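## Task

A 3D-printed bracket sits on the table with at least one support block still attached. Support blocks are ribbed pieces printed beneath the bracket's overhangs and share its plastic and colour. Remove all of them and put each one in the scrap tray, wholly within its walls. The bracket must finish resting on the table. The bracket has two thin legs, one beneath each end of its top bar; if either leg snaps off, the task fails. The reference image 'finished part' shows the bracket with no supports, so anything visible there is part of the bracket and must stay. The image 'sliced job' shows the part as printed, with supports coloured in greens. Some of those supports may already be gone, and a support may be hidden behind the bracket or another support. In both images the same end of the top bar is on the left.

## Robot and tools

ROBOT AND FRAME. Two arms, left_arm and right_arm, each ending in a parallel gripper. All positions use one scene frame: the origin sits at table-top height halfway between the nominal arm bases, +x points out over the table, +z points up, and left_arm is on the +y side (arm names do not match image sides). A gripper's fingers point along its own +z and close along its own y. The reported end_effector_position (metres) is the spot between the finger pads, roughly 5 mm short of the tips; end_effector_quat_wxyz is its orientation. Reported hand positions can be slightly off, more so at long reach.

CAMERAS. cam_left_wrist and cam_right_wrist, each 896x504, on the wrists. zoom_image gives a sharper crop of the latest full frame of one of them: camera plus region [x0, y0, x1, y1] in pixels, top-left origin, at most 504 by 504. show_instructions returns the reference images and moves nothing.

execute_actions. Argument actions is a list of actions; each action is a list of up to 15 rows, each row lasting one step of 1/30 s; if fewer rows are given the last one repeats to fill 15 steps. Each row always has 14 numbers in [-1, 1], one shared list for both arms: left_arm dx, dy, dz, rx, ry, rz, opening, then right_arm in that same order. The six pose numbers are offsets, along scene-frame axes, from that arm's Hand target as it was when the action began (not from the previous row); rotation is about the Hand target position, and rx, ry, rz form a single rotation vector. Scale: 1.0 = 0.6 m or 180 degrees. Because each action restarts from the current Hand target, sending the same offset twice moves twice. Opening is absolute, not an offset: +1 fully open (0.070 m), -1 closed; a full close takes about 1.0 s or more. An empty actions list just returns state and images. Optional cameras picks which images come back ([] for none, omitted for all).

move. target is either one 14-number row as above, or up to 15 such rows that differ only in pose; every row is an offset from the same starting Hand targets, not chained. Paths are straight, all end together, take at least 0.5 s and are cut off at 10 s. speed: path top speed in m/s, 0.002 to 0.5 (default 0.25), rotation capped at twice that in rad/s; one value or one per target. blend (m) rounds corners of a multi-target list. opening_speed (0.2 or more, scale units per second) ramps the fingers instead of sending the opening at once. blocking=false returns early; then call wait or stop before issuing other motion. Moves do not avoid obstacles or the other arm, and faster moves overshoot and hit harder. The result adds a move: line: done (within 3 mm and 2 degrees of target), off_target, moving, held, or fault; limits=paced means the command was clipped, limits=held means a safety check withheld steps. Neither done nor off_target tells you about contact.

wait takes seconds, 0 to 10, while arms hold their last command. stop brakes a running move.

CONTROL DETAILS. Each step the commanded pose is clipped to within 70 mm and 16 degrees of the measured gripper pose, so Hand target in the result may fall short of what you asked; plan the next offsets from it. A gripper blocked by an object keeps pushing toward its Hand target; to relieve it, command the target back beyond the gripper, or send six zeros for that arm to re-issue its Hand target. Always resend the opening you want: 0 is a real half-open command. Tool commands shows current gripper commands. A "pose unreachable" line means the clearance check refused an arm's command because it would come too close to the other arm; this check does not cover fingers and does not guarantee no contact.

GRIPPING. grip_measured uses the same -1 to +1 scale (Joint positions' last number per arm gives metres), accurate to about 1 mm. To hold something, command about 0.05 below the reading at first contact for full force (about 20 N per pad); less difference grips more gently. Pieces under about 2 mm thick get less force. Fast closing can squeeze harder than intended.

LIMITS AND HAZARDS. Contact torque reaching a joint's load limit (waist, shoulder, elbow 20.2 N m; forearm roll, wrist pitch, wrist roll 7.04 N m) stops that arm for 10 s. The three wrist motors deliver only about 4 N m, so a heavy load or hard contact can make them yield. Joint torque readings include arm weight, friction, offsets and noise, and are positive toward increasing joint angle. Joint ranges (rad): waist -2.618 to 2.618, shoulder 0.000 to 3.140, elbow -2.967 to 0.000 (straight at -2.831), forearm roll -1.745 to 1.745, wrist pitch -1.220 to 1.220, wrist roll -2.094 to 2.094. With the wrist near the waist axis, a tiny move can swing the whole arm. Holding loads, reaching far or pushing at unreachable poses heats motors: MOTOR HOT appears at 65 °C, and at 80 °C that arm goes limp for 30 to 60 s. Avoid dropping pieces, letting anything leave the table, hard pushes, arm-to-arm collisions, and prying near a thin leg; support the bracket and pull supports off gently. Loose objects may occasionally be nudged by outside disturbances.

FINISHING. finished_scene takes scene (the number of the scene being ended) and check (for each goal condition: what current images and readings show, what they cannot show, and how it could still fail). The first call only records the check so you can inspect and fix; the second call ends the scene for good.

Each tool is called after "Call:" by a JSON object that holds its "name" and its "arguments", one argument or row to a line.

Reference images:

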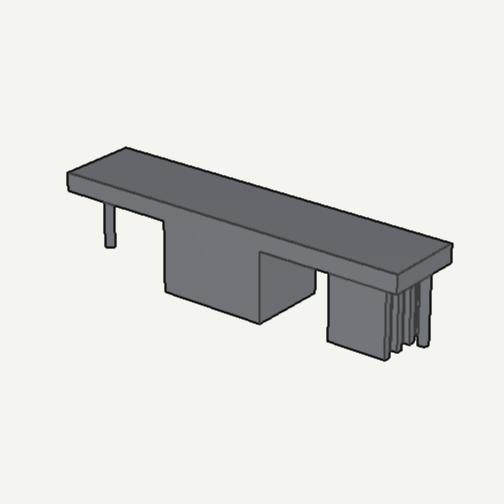

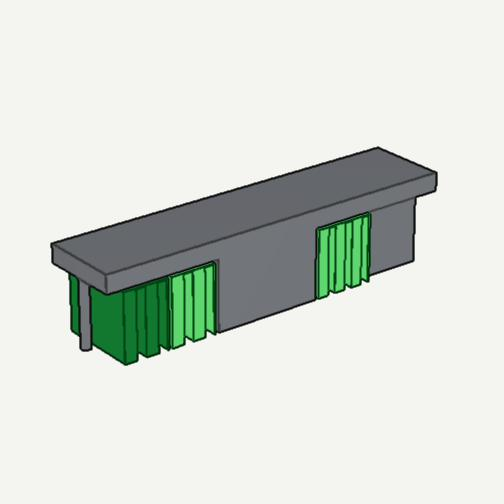

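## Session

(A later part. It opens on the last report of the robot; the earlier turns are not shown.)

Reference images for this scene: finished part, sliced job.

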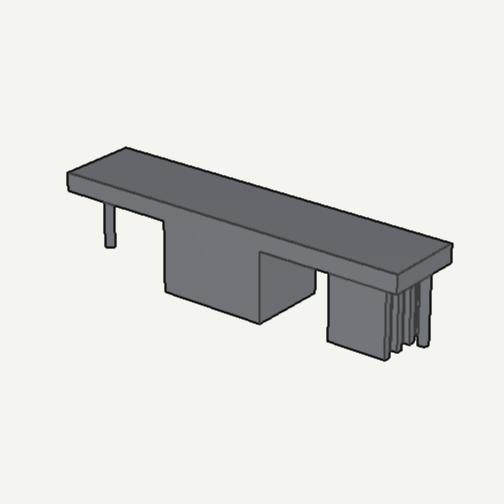

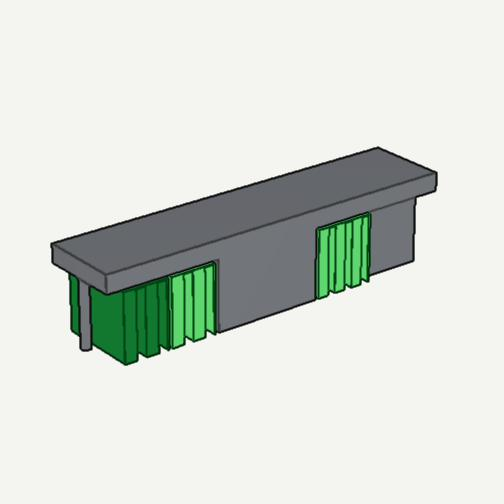

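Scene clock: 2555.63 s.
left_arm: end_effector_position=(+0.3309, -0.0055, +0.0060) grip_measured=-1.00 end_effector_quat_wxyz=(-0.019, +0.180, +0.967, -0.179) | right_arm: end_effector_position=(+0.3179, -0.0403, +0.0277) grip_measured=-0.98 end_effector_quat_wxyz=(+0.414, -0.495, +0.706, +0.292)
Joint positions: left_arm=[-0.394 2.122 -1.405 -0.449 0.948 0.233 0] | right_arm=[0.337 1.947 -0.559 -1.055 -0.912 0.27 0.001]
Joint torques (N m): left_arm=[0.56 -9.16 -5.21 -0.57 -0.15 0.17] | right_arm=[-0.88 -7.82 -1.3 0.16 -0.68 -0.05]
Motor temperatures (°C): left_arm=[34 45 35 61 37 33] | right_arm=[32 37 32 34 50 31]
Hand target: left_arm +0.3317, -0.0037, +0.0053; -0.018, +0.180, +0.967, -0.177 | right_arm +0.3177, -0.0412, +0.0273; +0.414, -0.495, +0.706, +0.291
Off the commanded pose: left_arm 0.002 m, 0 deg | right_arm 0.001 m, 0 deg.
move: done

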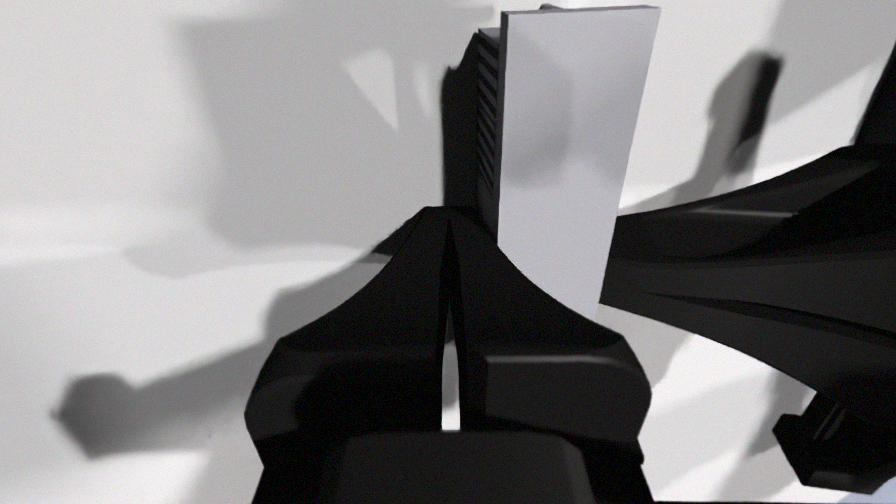

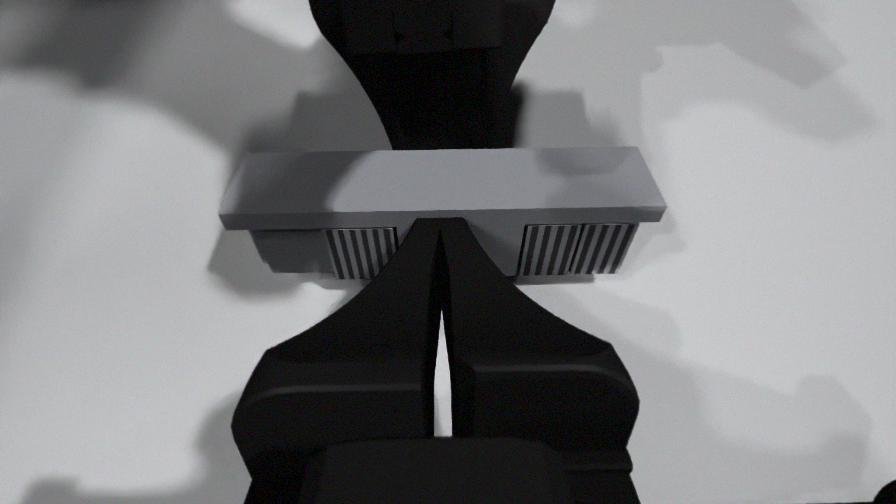

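Call:
{"name": "move", "arguments": {
  "target": [0,0,0,0,0,0,-1, -0.00283,-0.00783,-0.0085,-0.0836,0.0304,0,-1],
  "speed": 0.06,
  "cameras": ["cam_left_wrist","cam_right_wrist"]
}}

Scene clock: 2583.93 s.
left_arm: end_effector_position=(+0.3319, -0.0038, +0.0057) grip_measured=-1.00 end_effector_quat_wxyz=(-0.018, +0.180, +0.967, -0.178) | right_arm: end_effector_position=(+0.3170, -0.0464, +0.0226) grip_measured=-0.98 end_effector_quat_wxyz=(+0.312, -0.530, +0.758, +0.217)
Joint positions: left_arm=[-0.391 2.122 -1.405 -0.444 0.947 0.233 0] | right_arm=[0.438 1.815 -0.673 -1.416 -0.533 0.762 0.001]
Joint torques (N m): left_arm=[0.03 -10.13 -5.51 -0.5 -0.1 0.17] | right_arm=[0.43 -7.57 -3.03 0.47 -0.46 -0.11]
Motor temperatures (°C): left_arm=[33 46 35 47 36 33] | right_arm=[32 38 31 34 43 31]
Hand target: left_arm +0.3317, -0.0037, +0.0053; -0.018, +0.180, +0.967, -0.177 | right_arm +0.3171, -0.0462, +0.0228; +0.313, -0.530, +0.758, +0.217
Off the commanded pose: left_arm 0.000 m, 0 deg | right_arm 0.001 m, 0 deg.
move: done

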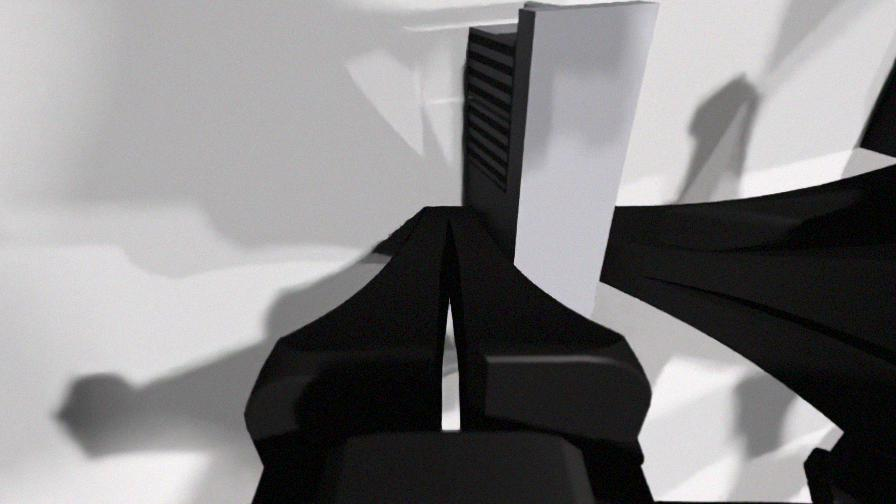

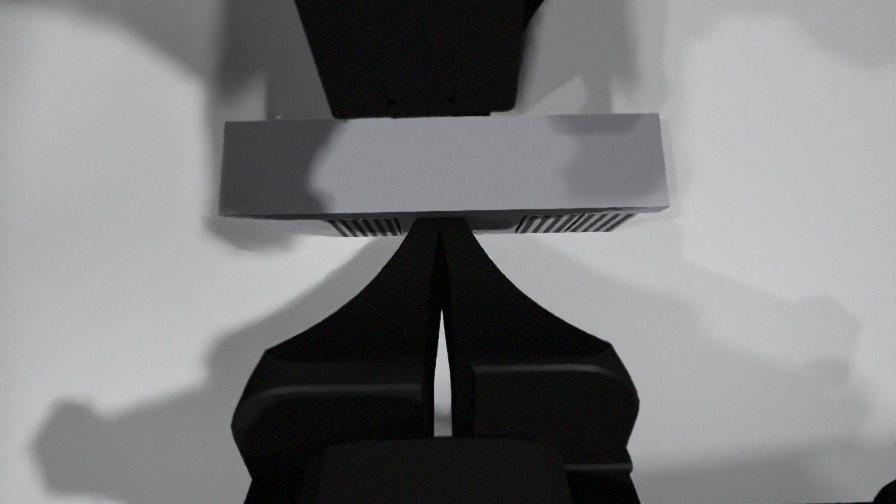

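Call:
{"name": "move", "arguments": {
  "target": [
    [0,0,0,0,0,0,-1, 0.0006,0.0016,0.0,0,0,0,-1],
    [0,0,0,0,0,0,-1, 0.00272,0.0075,0.0070,0,0,0,-1]
  ],
  "speed": 0.015,
  "cameras": ["cam_left_wrist","cam_right_wrist"]
}}

Scene clock: 2603.83 s.
left_arm: end_effector_position=(+0.3319, -0.0037, +0.0056) grip_measured=-1.00 end_effector_quat_wxyz=(-0.018, +0.181, +0.967, -0.177) | right_arm: end_effector_position=(+0.3185, -0.0417, +0.0267) grip_measured=-0.98 end_effector_quat_wxyz=(+0.312, -0.529, +0.758, +0.217)
Joint positions: left_arm=[-0.391 2.122 -1.405 -0.444 0.947 0.233 0] | right_arm=[0.452 1.81 -0.691 -1.443 -0.524 0.807 0.001]
Joint torques (N m): left_arm=[-0.68 -9.88 -5.41 -0.55 -0.11 0.09] | right_arm=[0.68 -8.07 -3.3 0.33 -0.31 -0.01]
Motor temperatures (°C): left_arm=[32 46 35 42 36 33] | right_arm=[32 37 31 34 41 31]
Hand target: left_arm +0.3317, -0.0037, +0.0053; -0.018, +0.180, +0.967, -0.177 | right_arm +0.3188, -0.0417, +0.0271; +0.313, -0.530, +0.758, +0.217
Off the commanded pose: left_arm 0.000 m, 0 deg | right_arm 0.000 m, 0 deg.
move: done

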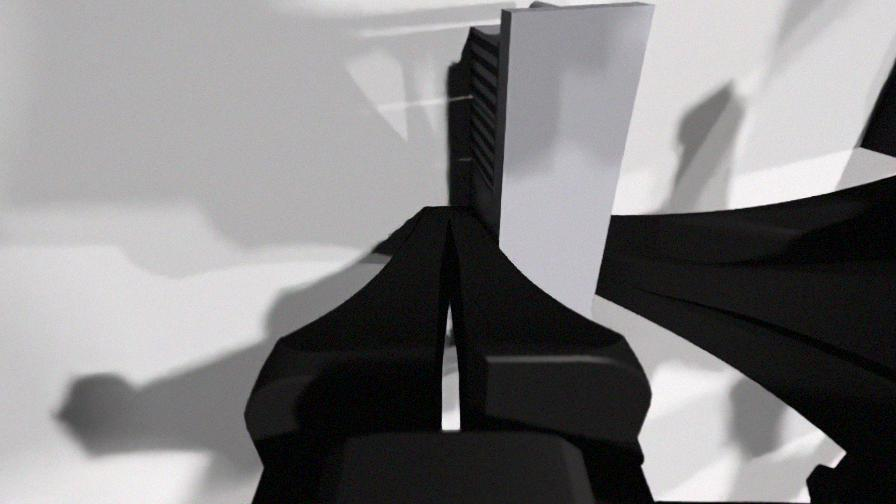

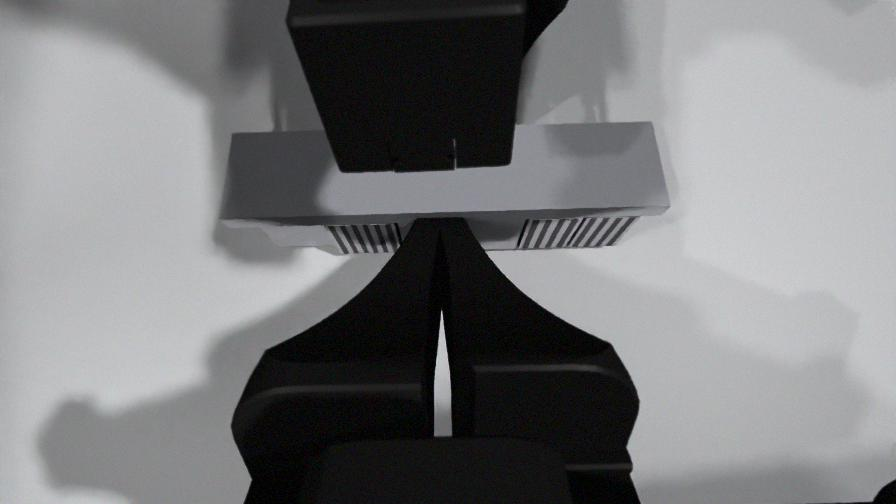

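Call:
{"name": "move", "arguments": {
  "target": [0,0,0,0,0,0,-1, 0.00125,0.00345,0.0032,0,0,0,-1],
  "speed": 0.015,
  "cameras": ["cam_left_wrist","cam_right_wrist"]
}}

Scene clock: 2607.90 s.
left_arm: end_effector_position=(+0.3319, -0.0037, +0.0056) grip_measured=-1.00 end_effector_quat_wxyz=(-0.018, +0.181, +0.967, -0.177) | right_arm: end_effector_position=(+0.3193, -0.0400, +0.0286) grip_measured=-0.98 end_effector_quat_wxyz=(+0.313, -0.529, +0.758, +0.217)
Joint positions: left_arm=[-0.391 2.122 -1.405 -0.444 0.947 0.233 0] | right_arm=[0.458 1.806 -0.698 -1.456 -0.518 0.827 0.001]
Joint torques (N m): left_arm=[-0.71 -9.71 -5.34 -0.81 -0.11 0.05] | right_arm=[1.16 -7.93 -3.83 0.53 -0.52 0.08]
Motor temperatures (°C): left_arm=[32 46 35 42 35 33] | right_arm=[32 38 31 34 41 31]
Hand target: left_arm +0.3317, -0.0037, +0.0053; -0.018, +0.180, +0.967, -0.177 | right_arm +0.3195, -0.0396, +0.0290; +0.313, -0.530, +0.758, +0.217
Off the commanded pose: left_arm 0.000 m, 0 deg | right_arm 0.001 m, 0 deg.
move: done

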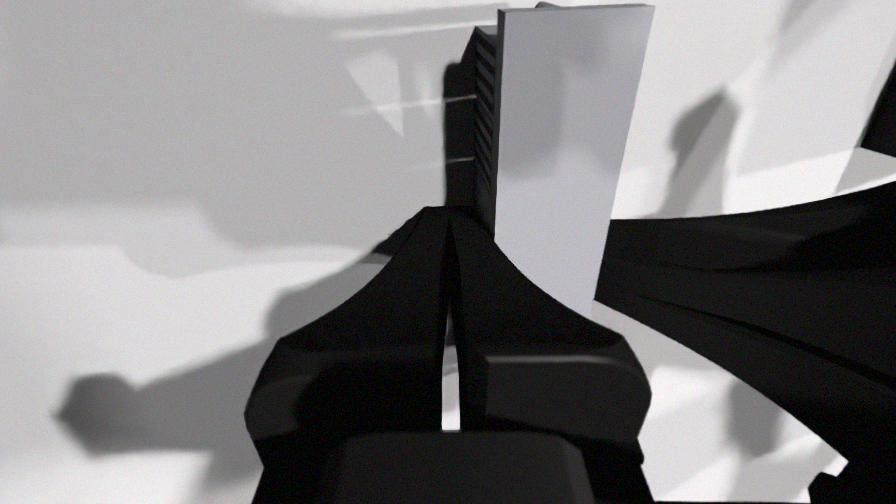

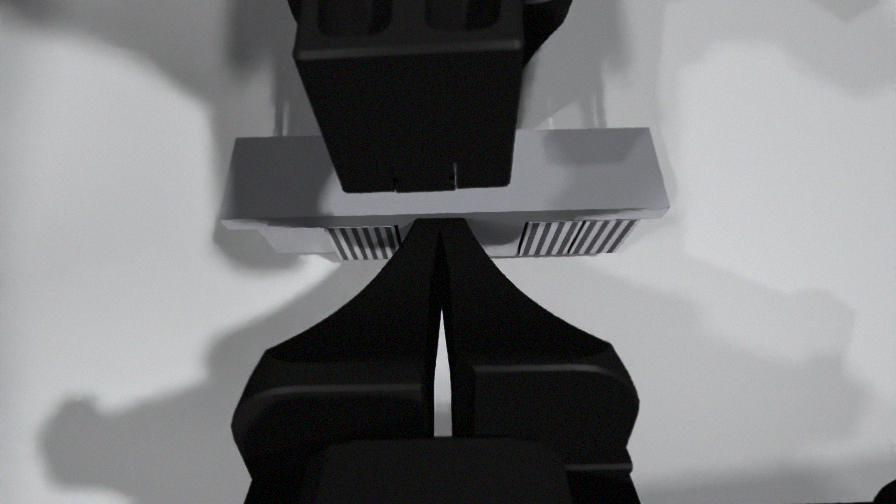

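Call:
{"name": "move", "arguments": {
  "target": [0,0,0,0,0,0,-1, 0.00136,0.00376,0.0032,0,0,0,-1],
  "speed": 0.015,
  "cameras": ["cam_left_wrist","cam_right_wrist"]
}}

Scene clock: 2611.03 s.
left_arm: end_effector_position=(+0.3321, -0.0033, +0.0056) grip_measured=-1.00 end_effector_quat_wxyz=(-0.018, +0.180, +0.967, -0.177) | right_arm: end_effector_position=(+0.3204, -0.0379, +0.0307) grip_measured=-0.98 end_effector_quat_wxyz=(+0.313, -0.529, +0.758, +0.216)
Joint positions: left_arm=[-0.391 2.122 -1.405 -0.443 0.947 0.233 0] | right_arm=[0.464 1.803 -0.708 -1.47 -0.513 0.849 0.001]
Joint torques (N m): left_arm=[-3.97 -9.57 -5.3 -1.99 0.15 0.11] | right_arm=[2.4 -7.47 -5.39 0.96 -0.83 0.08]
Motor temperatures (°C): left_arm=[32 46 35 42 35 33] | right_arm=[32 38 31 34 41 31]
Hand target: left_arm +0.3317, -0.0037, +0.0053; -0.018, +0.180, +0.967, -0.177 | right_arm +0.3204, -0.0373, +0.0310; +0.313, -0.530, +0.758, +0.217
Off the commanded pose: left_arm 0.001 m, 0 deg | right_arm 0.001 m, 0 deg.
move: done

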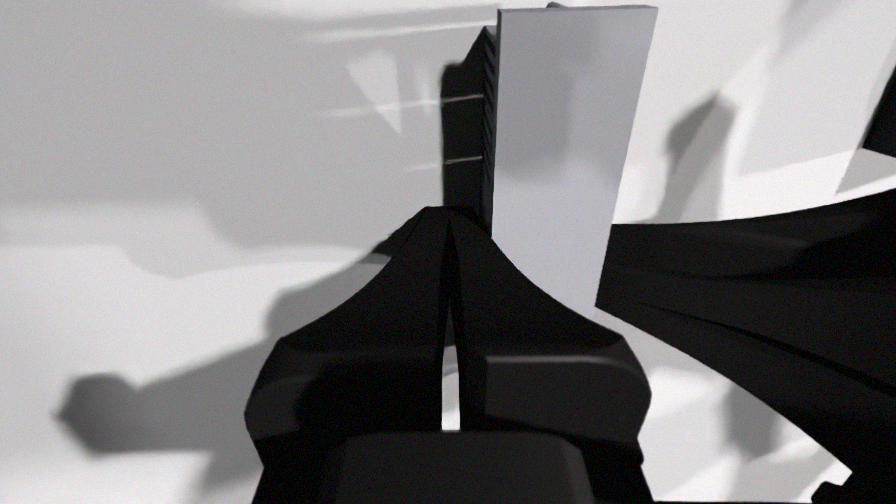

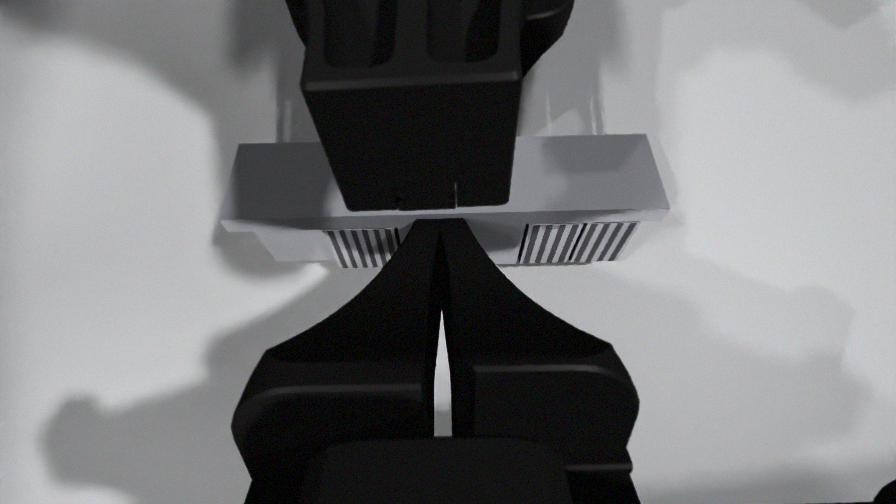

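Call:
{"name": "move", "arguments": {
  "target": [0.0018,0.0047,0,0,0,0,-1, 0,0,0,0,0,0,-1],
  "speed": 0.015,
  "cameras": ["cam_left_wrist","cam_right_wrist"]
}}

Scene clock: 2622.30 s.
left_arm: end_effector_position=(+0.3322, -0.0021, +0.0057) grip_measured=-1.00 end_effector_quat_wxyz=(-0.019, +0.180, +0.967, -0.179) | right_arm: end_effector_position=(+0.3204, -0.0368, +0.0315) grip_measured=-0.98 end_effector_quat_wxyz=(+0.314, -0.530, +0.757, +0.217)
Joint positions: left_arm=[-0.386 2.122 -1.404 -0.447 0.95 0.24 0] | right_arm=[0.466 1.803 -0.709 -1.469 -0.515 0.849 0.001]
Joint torques (N m): left_arm=[-2.86 -10.43 -4.78 -1.88 0.21 0.17] | right_arm=[1.73 -5.67 -4.77 0.91 -0.79 -0.07]
Motor temperatures (°C): left_arm=[33 46 35 49 36 33] | right_arm=[32 37 32 35 43 31]
Hand target: left_arm +0.3327, -0.0008, +0.0053; -0.018, +0.180, +0.967, -0.177 | right_arm +0.3204, -0.0373, +0.0310; +0.313, -0.530, +0.758, +0.217
Off the commanded pose: left_arm 0.001 m, 0 deg | right_arm 0.001 m, 0 deg.
move: done

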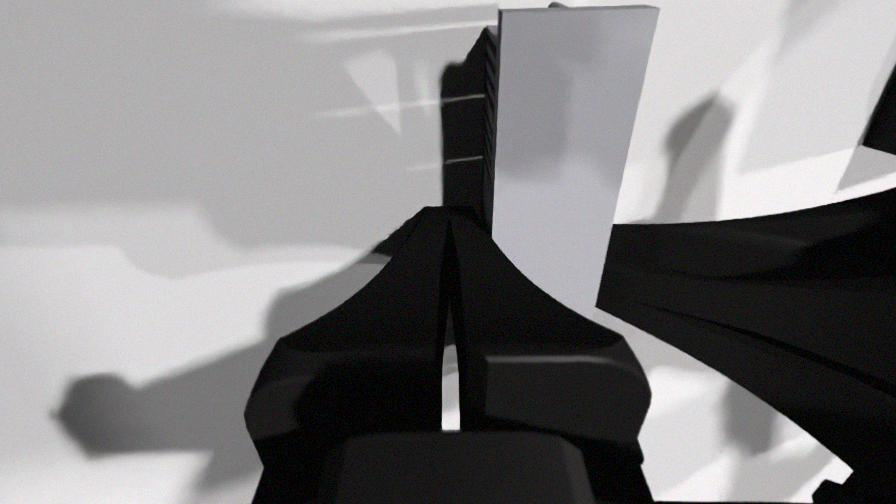

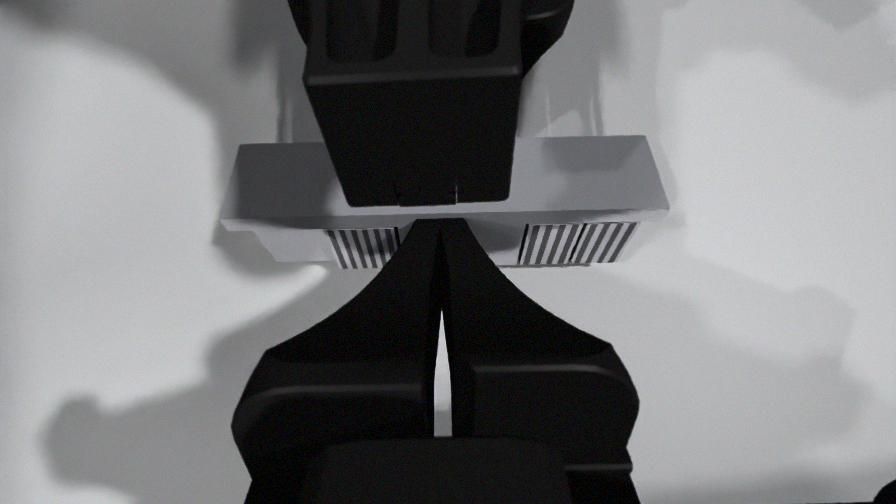

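Call:
{"name": "move", "arguments": {
  "target": [0.0018,0.0047,0,0,0,0,-1, 0,0,0,0,0,0,-1],
  "speed": 0.015,
  "cameras": ["cam_left_wrist","cam_right_wrist"]
}}

Scene clock: 2625.47 s.
left_arm: end_effector_position=(+0.3339, +0.0017, +0.0053) grip_measured=-1.00 end_effector_quat_wxyz=(-0.018, +0.179, +0.967, -0.178) | right_arm: end_effector_position=(+0.3205, -0.0370, +0.0314) grip_measured=-0.98 end_effector_quat_wxyz=(+0.314, -0.530, +0.758, +0.217)
Joint positions: left_arm=[-0.376 2.122 -1.403 -0.445 0.951 0.246 0] | right_arm=[0.466 1.803 -0.709 -1.469 -0.514 0.849 0.001]
Joint torques (N m): left_arm=[1 -10.11 -4.17 -0.27 -0.1 0.17] | right_arm=[-0.72 -7.58 -2.13 0.23 -0.3 -0.07]
Motor temperatures (°C): left_arm=[33 46 35 48 36 33] | right_arm=[32 37 32 35 43 31]
Hand target: left_arm +0.3337, +0.0020, +0.0053; -0.018, +0.180, +0.967, -0.177 | right_arm +0.3204, -0.0373, +0.0310; +0.313, -0.530, +0.758, +0.217
Off the commanded pose: left_arm 0.000 m, 0 deg | right_arm 0.001 m, 0 deg.
move: done

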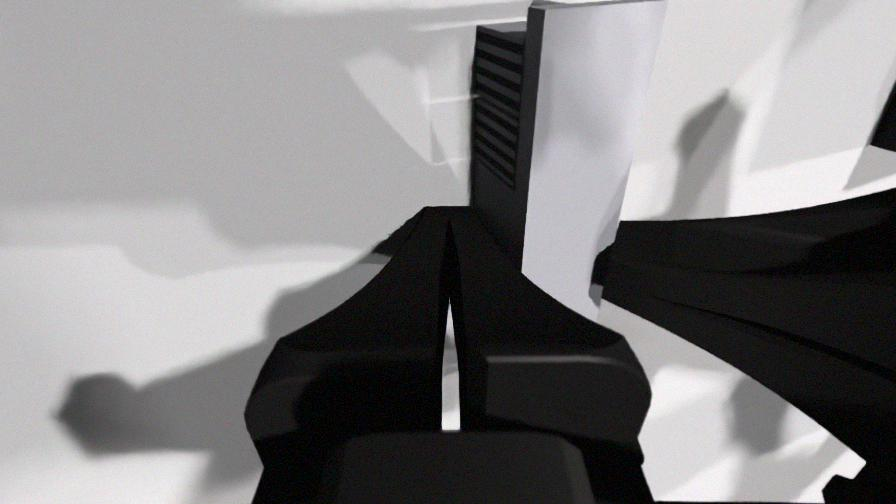

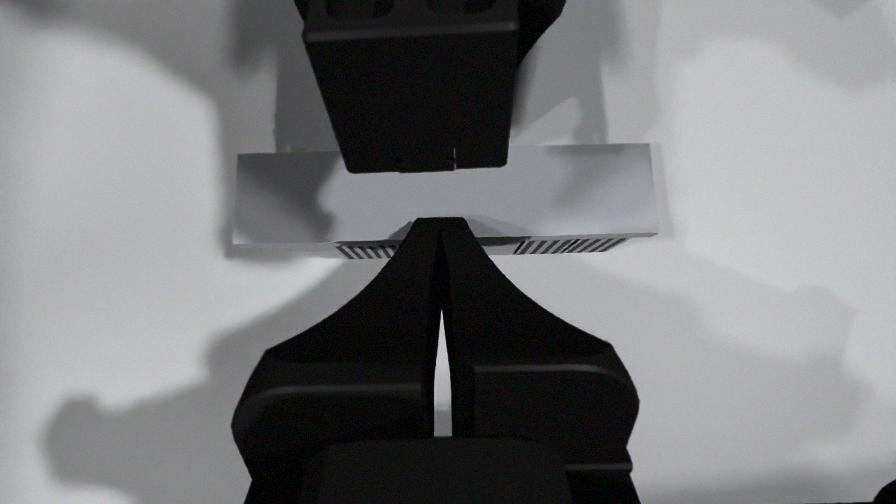

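Call:
{"name": "move", "arguments": {
  "target": [
    [0,0,0,0,0,0,-1, -0.0034,-0.0094,0.0005,0,0,0,-1],
    [0,0,0,0,0,0,-1, -0.0037,-0.0103,-0.0200,0,0,0,-1]
  ],
  "speed": 0.05,
  "cameras": ["cam_left_wrist","cam_right_wrist"]
}}

Scene clock: 2633.93 s.
left_arm: end_effector_position=(+0.3339, +0.0018, +0.0053) grip_measured=-1.00 end_effector_quat_wxyz=(-0.018, +0.180, +0.967, -0.178) | right_arm: end_effector_position=(+0.3178, -0.0433, +0.0188) grip_measured=-0.98 end_effector_quat_wxyz=(+0.313, -0.530, +0.758, +0.217)
Joint positions: left_arm=[-0.376 2.122 -1.403 -0.444 0.951 0.246 0] | right_arm=[0.447 1.834 -0.677 -1.383 -0.532 0.73 0.001]
Joint torques (N m): left_arm=[-0.67 -9.55 -4.09 -0.52 -0.22 0.05] | right_arm=[-0.77 -6.24 -2.09 0.15 -0.55 0.1]
Motor temperatures (°C): left_arm=[33 46 35 46 36 33] | right_arm=[32 38 32 34 41 31]
Hand target: left_arm +0.3337, +0.0020, +0.0053; -0.018, +0.180, +0.967, -0.177 | right_arm +0.3180, -0.0435, +0.0188; +0.313, -0.530, +0.758, +0.217
Off the commanded pose: left_arm 0.000 m, 0 deg | right_arm 0.000 m, 0 deg.
move: done

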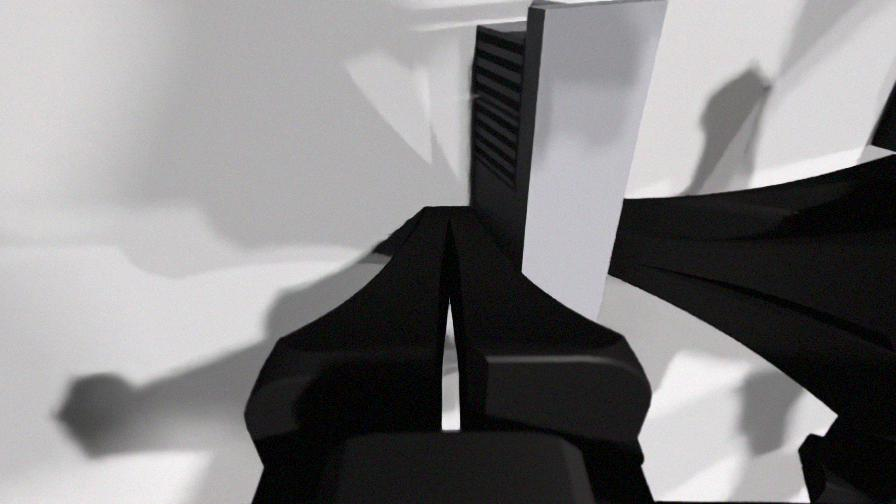

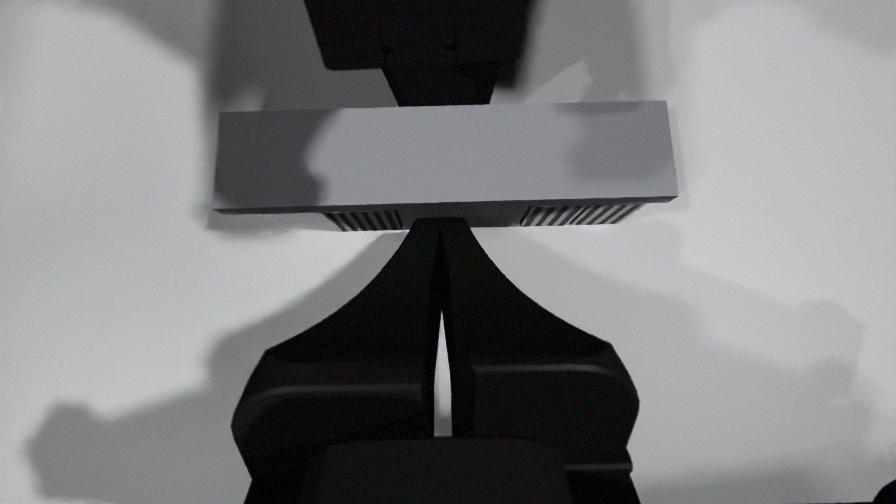

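Call:
{"name": "move", "arguments": {
  "target": [
    [0,0,0,0,0,0,-1, 0.00096,0.00266,0.0,0,0,0,-1],
    [0,0,0,0,0,0,-1, 0.00272,0.00752,0.0070,0,0,0,-1]
  ],
  "speed": 0.015,
  "cameras": ["cam_left_wrist","cam_right_wrist"]
}}

Scene clock: 2647.60 s.
left_arm: end_effector_position=(+0.3339, +0.0018, +0.0053) grip_measured=-1.00 end_effector_quat_wxyz=(-0.018, +0.180, +0.967, -0.178) | right_arm: end_effector_position=(+0.3196, -0.0390, +0.0228) grip_measured=-0.98 end_effector_quat_wxyz=(+0.313, -0.529, +0.758, +0.217)
Joint positions: left_arm=[-0.376 2.122 -1.403 -0.444 0.951 0.246 0] | right_arm=[0.46 1.828 -0.695 -1.412 -0.522 0.778 0.001]
Joint torques (N m): left_arm=[-0.66 -9.31 -4.09 -0.59 -0.21 0.05] | right_arm=[0.64 -8.24 -3.17 0.35 -0.31 -0.04]
Motor temperatures (°C): left_arm=[32 46 35 43 35 33] | right_arm=[32 38 32 34 41 31]
Hand target: left_arm +0.3337, +0.0020, +0.0053; -0.018, +0.180, +0.967, -0.177 | right_arm +0.3197, -0.0390, +0.0231; +0.313, -0.530, +0.758, +0.217
Off the commanded pose: left_arm 0.000 m, 0 deg | right_arm 0.000 m, 0 deg.
move: done

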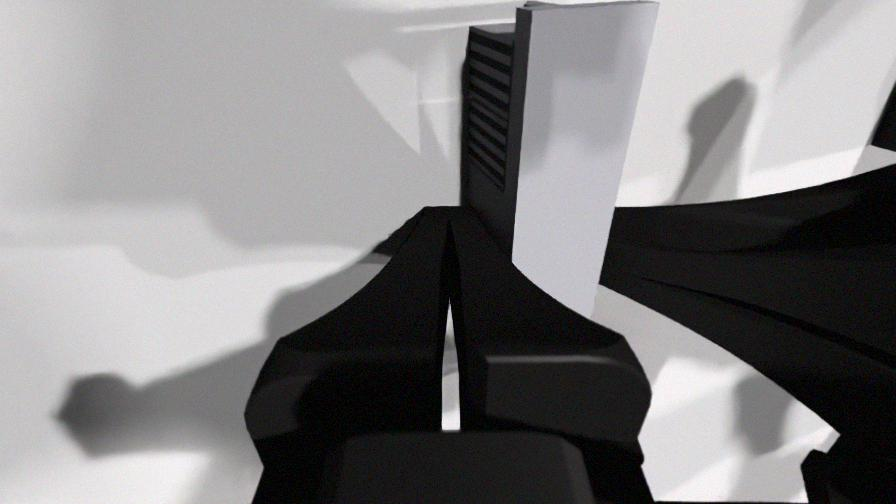

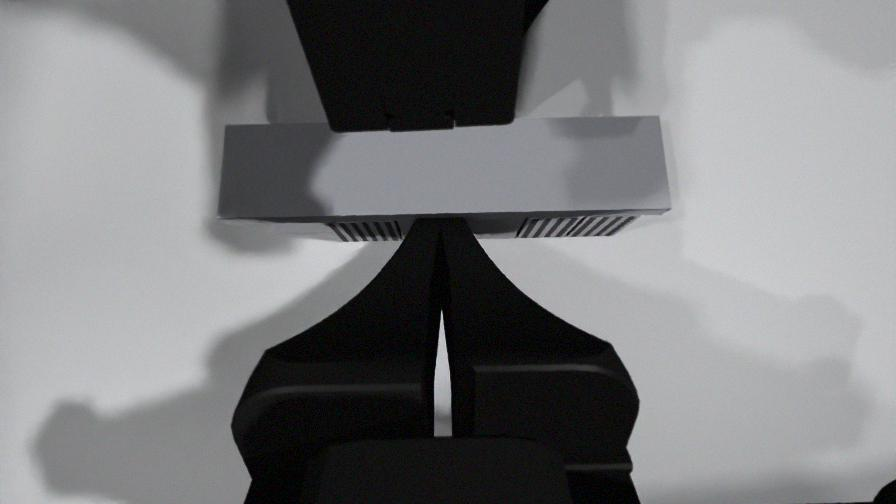

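Call:
{"name": "move", "arguments": {
  "target": [
    [0,0,0,0,0,0,-1, -0.0006,-0.0016,0,0,0,0,-1],
    [0,0,0,0,0,0,-1, -0.0006,-0.0016,-0.0068,0,0,0,-1],
    [0,0,0,0,0,0,-1, 0.0011,0.0031,-0.0068,0,0,0,-1]
  ],
  "speed": 0.02,
  "cameras": ["cam_left_wrist","cam_right_wrist"]
}}

Scene clock: 2654.03 s.
left_arm: end_effector_position=(+0.3339, +0.0018, +0.0053) grip_measured=-1.00 end_effector_quat_wxyz=(-0.018, +0.180, +0.967, -0.178) | right_arm: end_effector_position=(+0.3202, -0.0375, +0.0191) grip_measured=-0.98 end_effector_quat_wxyz=(+0.313, -0.530, +0.758, +0.217)
Joint positions: left_arm=[-0.376 2.122 -1.403 -0.444 0.951 0.246 0] | right_arm=[0.464 1.843 -0.696 -1.38 -0.522 0.746 0.001]
Joint torques (N m): left_arm=[-0.67 -9.06 -4.17 -0.72 -0.12 0.06] | right_arm=[1.07 -5.33 -4.06 0.62 -0.4 0.16]
Motor temperatures (°C): left_arm=[32 46 35 42 35 33] | right_arm=[32 38 31 34 40 31]
Hand target: left_arm +0.3337, +0.0020, +0.0053; -0.018, +0.180, +0.967, -0.177 | right_arm +0.3203, -0.0371, +0.0190; +0.313, -0.530, +0.758, +0.217
Off the commanded pose: left_arm 0.000 m, 0 deg | right_arm 0.000 m, 0 deg.
move: done

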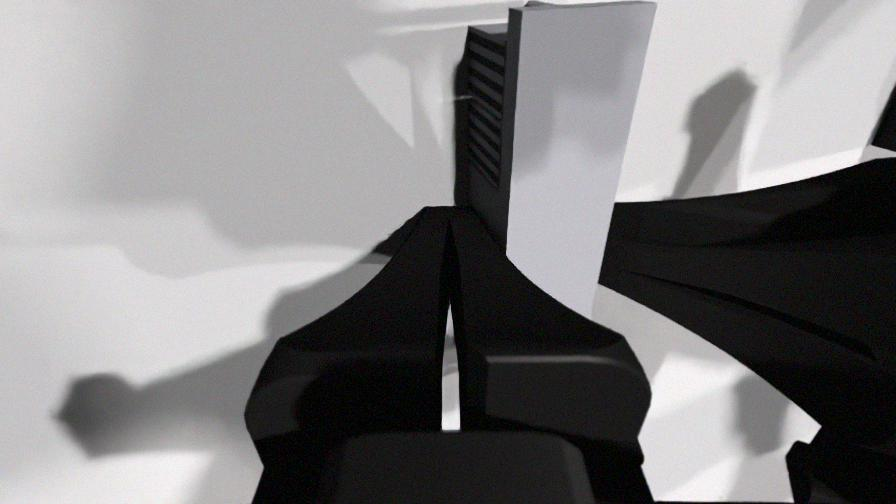

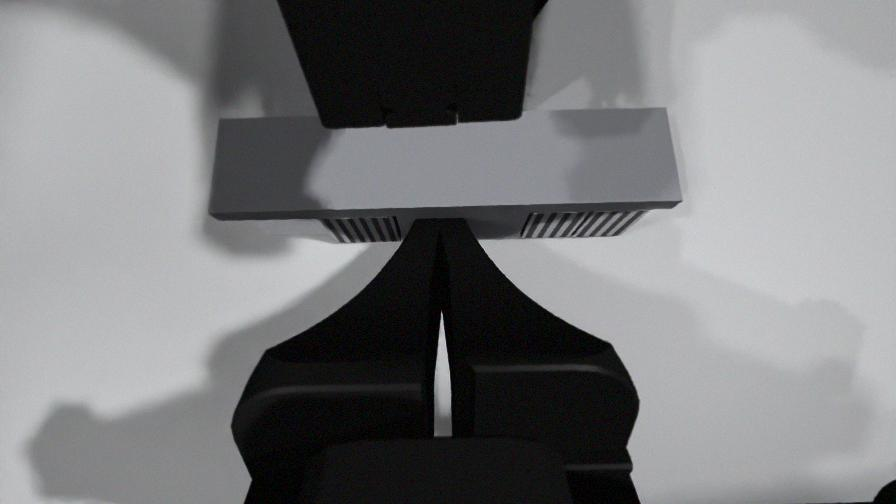

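Call:
{"name": "move", "arguments": {
  "target": [
    [0,0,0,0,0,0,-1, 0.00045,0.00125,0.001,0,0,0,-1],
    [0,0,0,0,0,0,-1, 0.0021,0.0058,0.0068,0,0,0,-1]
  ],
  "speed": 0.015,
  "cameras": ["cam_left_wrist","cam_right_wrist"]
}}

Scene clock: 2657.80 s.
left_arm: end_effector_position=(+0.3339, +0.0020, +0.0052) grip_measured=-1.00 end_effector_quat_wxyz=(-0.018, +0.180, +0.967, -0.177) | right_arm: end_effector_position=(+0.3213, -0.0345, +0.0217) grip_measured=-0.98 end_effector_quat_wxyz=(+0.311, -0.529, +0.759, +0.216)
Joint positions: left_arm=[-0.376 2.122 -1.403 -0.443 0.951 0.246 0] | right_arm=[0.475 1.839 -0.711 -1.409 -0.511 0.79 0.001]
Joint torques (N m): left_arm=[-3.34 -8.81 -4.41 -1.83 0.23 0.14] | right_arm=[2.24 -7.95 -5.15 1.06 -1.11 -0.01]
Motor temperatures (°C): left_arm=[32 46 35 42 35 33] | right_arm=[32 38 32 34 40 31]
Hand target: left_arm +0.3337, +0.0020, +0.0053; -0.018, +0.180, +0.967, -0.177 | right_arm +0.3216, -0.0336, +0.0231; +0.313, -0.530, +0.758, +0.217
Off the commanded pose: left_arm 0.000 m, 0 deg | right_arm 0.002 m, 0 deg.
move: done

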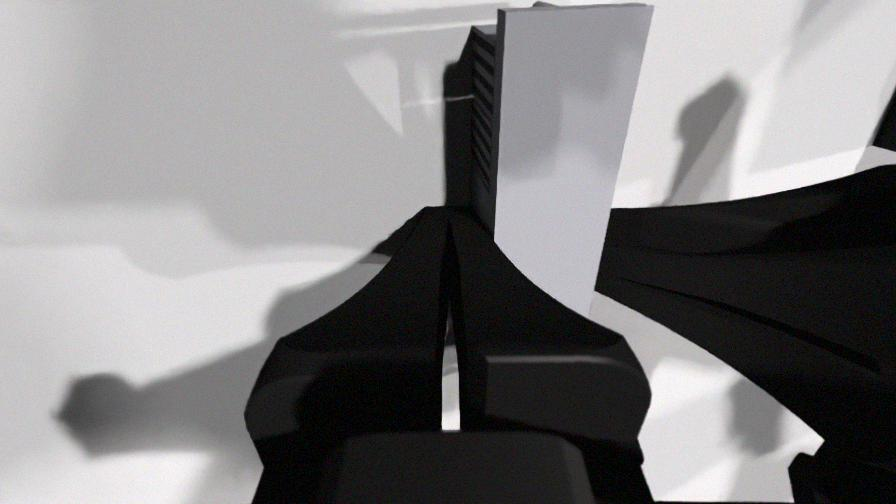

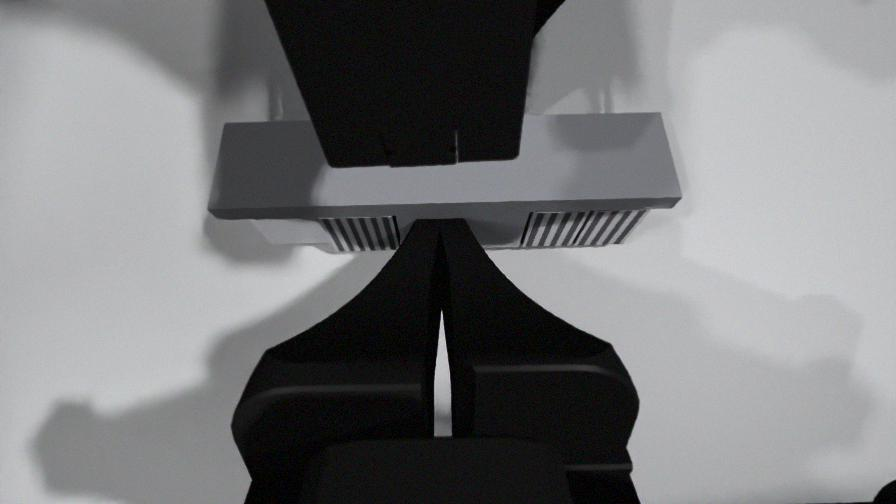

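Call:
{"name": "move", "arguments": {
  "target": [0,0,0,0,0,0,-1, 0.0013,0.0035,0.0062,0,0,0,-1],
  "speed": 0.015,
  "cameras": ["cam_left_wrist","cam_right_wrist"]
}}

Scene clock: 2665.23 s.
left_arm: end_effector_position=(+0.3341, +0.0024, +0.0052) grip_measured=-1.00 end_effector_quat_wxyz=(-0.018, +0.180, +0.968, -0.177) | right_arm: end_effector_position=(+0.3223, -0.0321, +0.0266) grip_measured=-0.98 end_effector_quat_wxyz=(+0.313, -0.529, +0.758, +0.217)
Joint positions: left_arm=[-0.375 2.122 -1.403 -0.442 0.951 0.246 0] | right_arm=[0.48 1.828 -0.721 -1.436 -0.506 0.827 0.001]
Joint torques (N m): left_arm=[-10.83 -8.33 -4.92 -4.34 0.78 0.13] | right_arm=[4.54 -8.75 -9.14 2.2 -2.04 0.04]
Motor temperatures (°C): left_arm=[33 46 35 46 36 33] | right_arm=[32 38 32 35 44 31]
Hand target: left_arm +0.3337, +0.0020, +0.0053; -0.018, +0.180, +0.967, -0.177 | right_arm +0.3224, -0.0315, +0.0269; +0.313, -0.530, +0.758, +0.217
Off the commanded pose: left_arm 0.001 m, 0 deg | right_arm 0.001 m, 0 deg.
move: done

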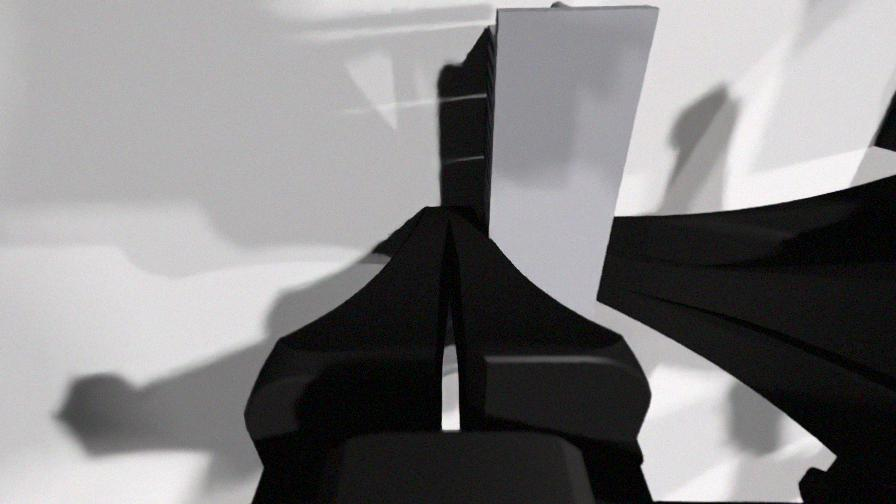

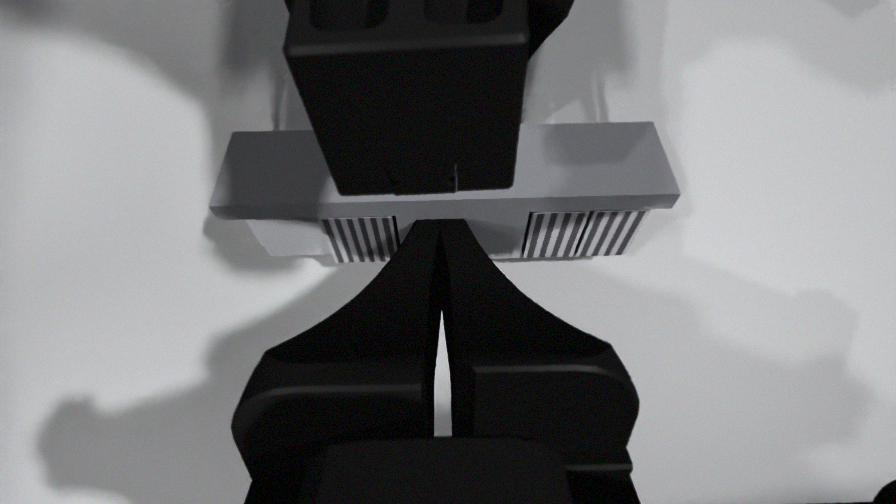

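Call:
{"name": "move", "arguments": {
  "target": [0.0018,0.0047,0,0,0,0,-1, 0,0,0,0,0,0,-1],
  "speed": 0.015,
  "cameras": ["cam_left_wrist","cam_right_wrist"]
}}

Scene clock: 2669.13 s.
left_arm: end_effector_position=(+0.3343, +0.0039, +0.0052) grip_measured=-1.00 end_effector_quat_wxyz=(-0.019, +0.180, +0.967, -0.178) | right_arm: end_effector_position=(+0.3226, -0.0309, +0.0276) grip_measured=-0.98 end_effector_quat_wxyz=(+0.314, -0.530, +0.757, +0.218)
Joint positions: left_arm=[-0.37 2.122 -1.402 -0.445 0.953 0.254 0] | right_arm=[0.482 1.828 -0.724 -1.435 -0.508 0.827 0.001]
Joint torques (N m): left_arm=[-9.9 -8.79 -4.41 -4.36 1.06 0.15] | right_arm=[4.1 -7.17 -7.73 1.75 -1.84 -0.07]
Motor temperatures (°C): left_arm=[33 45 35 52 36 33] | right_arm=[32 38 33 36 48 31]
Hand target: left_arm +0.3347, +0.0048, +0.0053; -0.018, +0.180, +0.967, -0.177 | right_arm +0.3224, -0.0315, +0.0269; +0.313, -0.530, +0.758, +0.217
Off the commanded pose: left_arm 0.001 m, 0 deg | right_arm 0.001 m, 0 deg.
move: done

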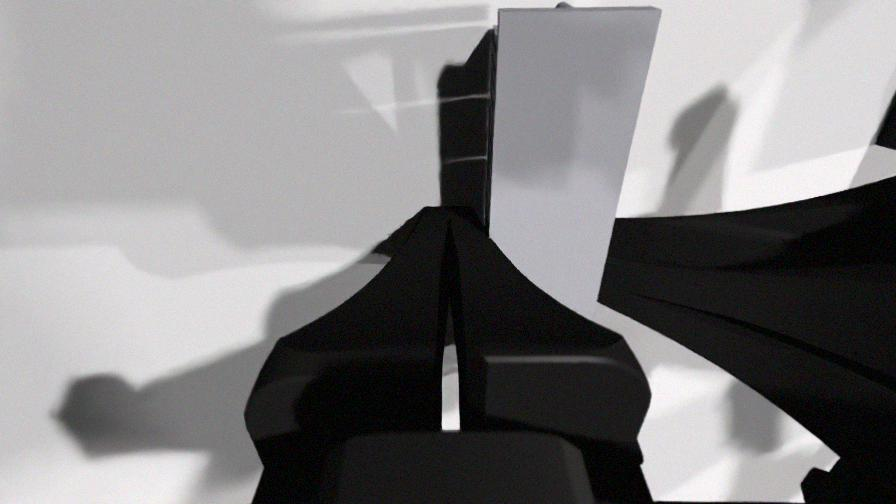

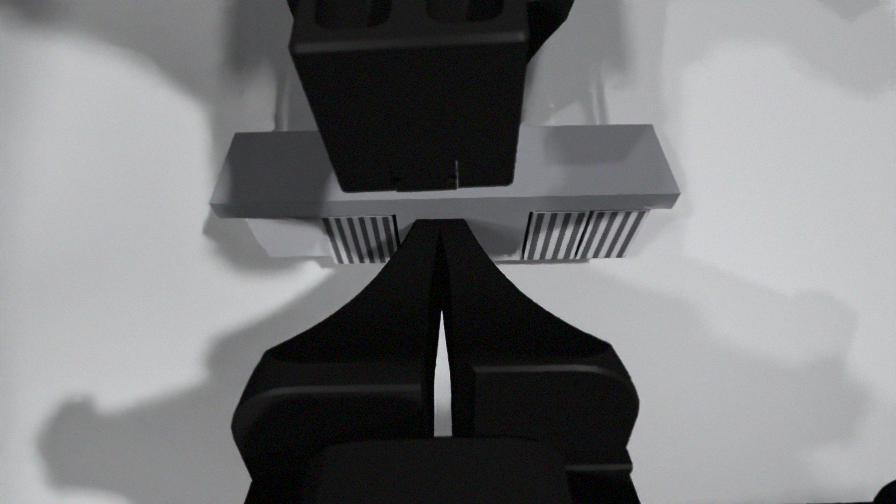

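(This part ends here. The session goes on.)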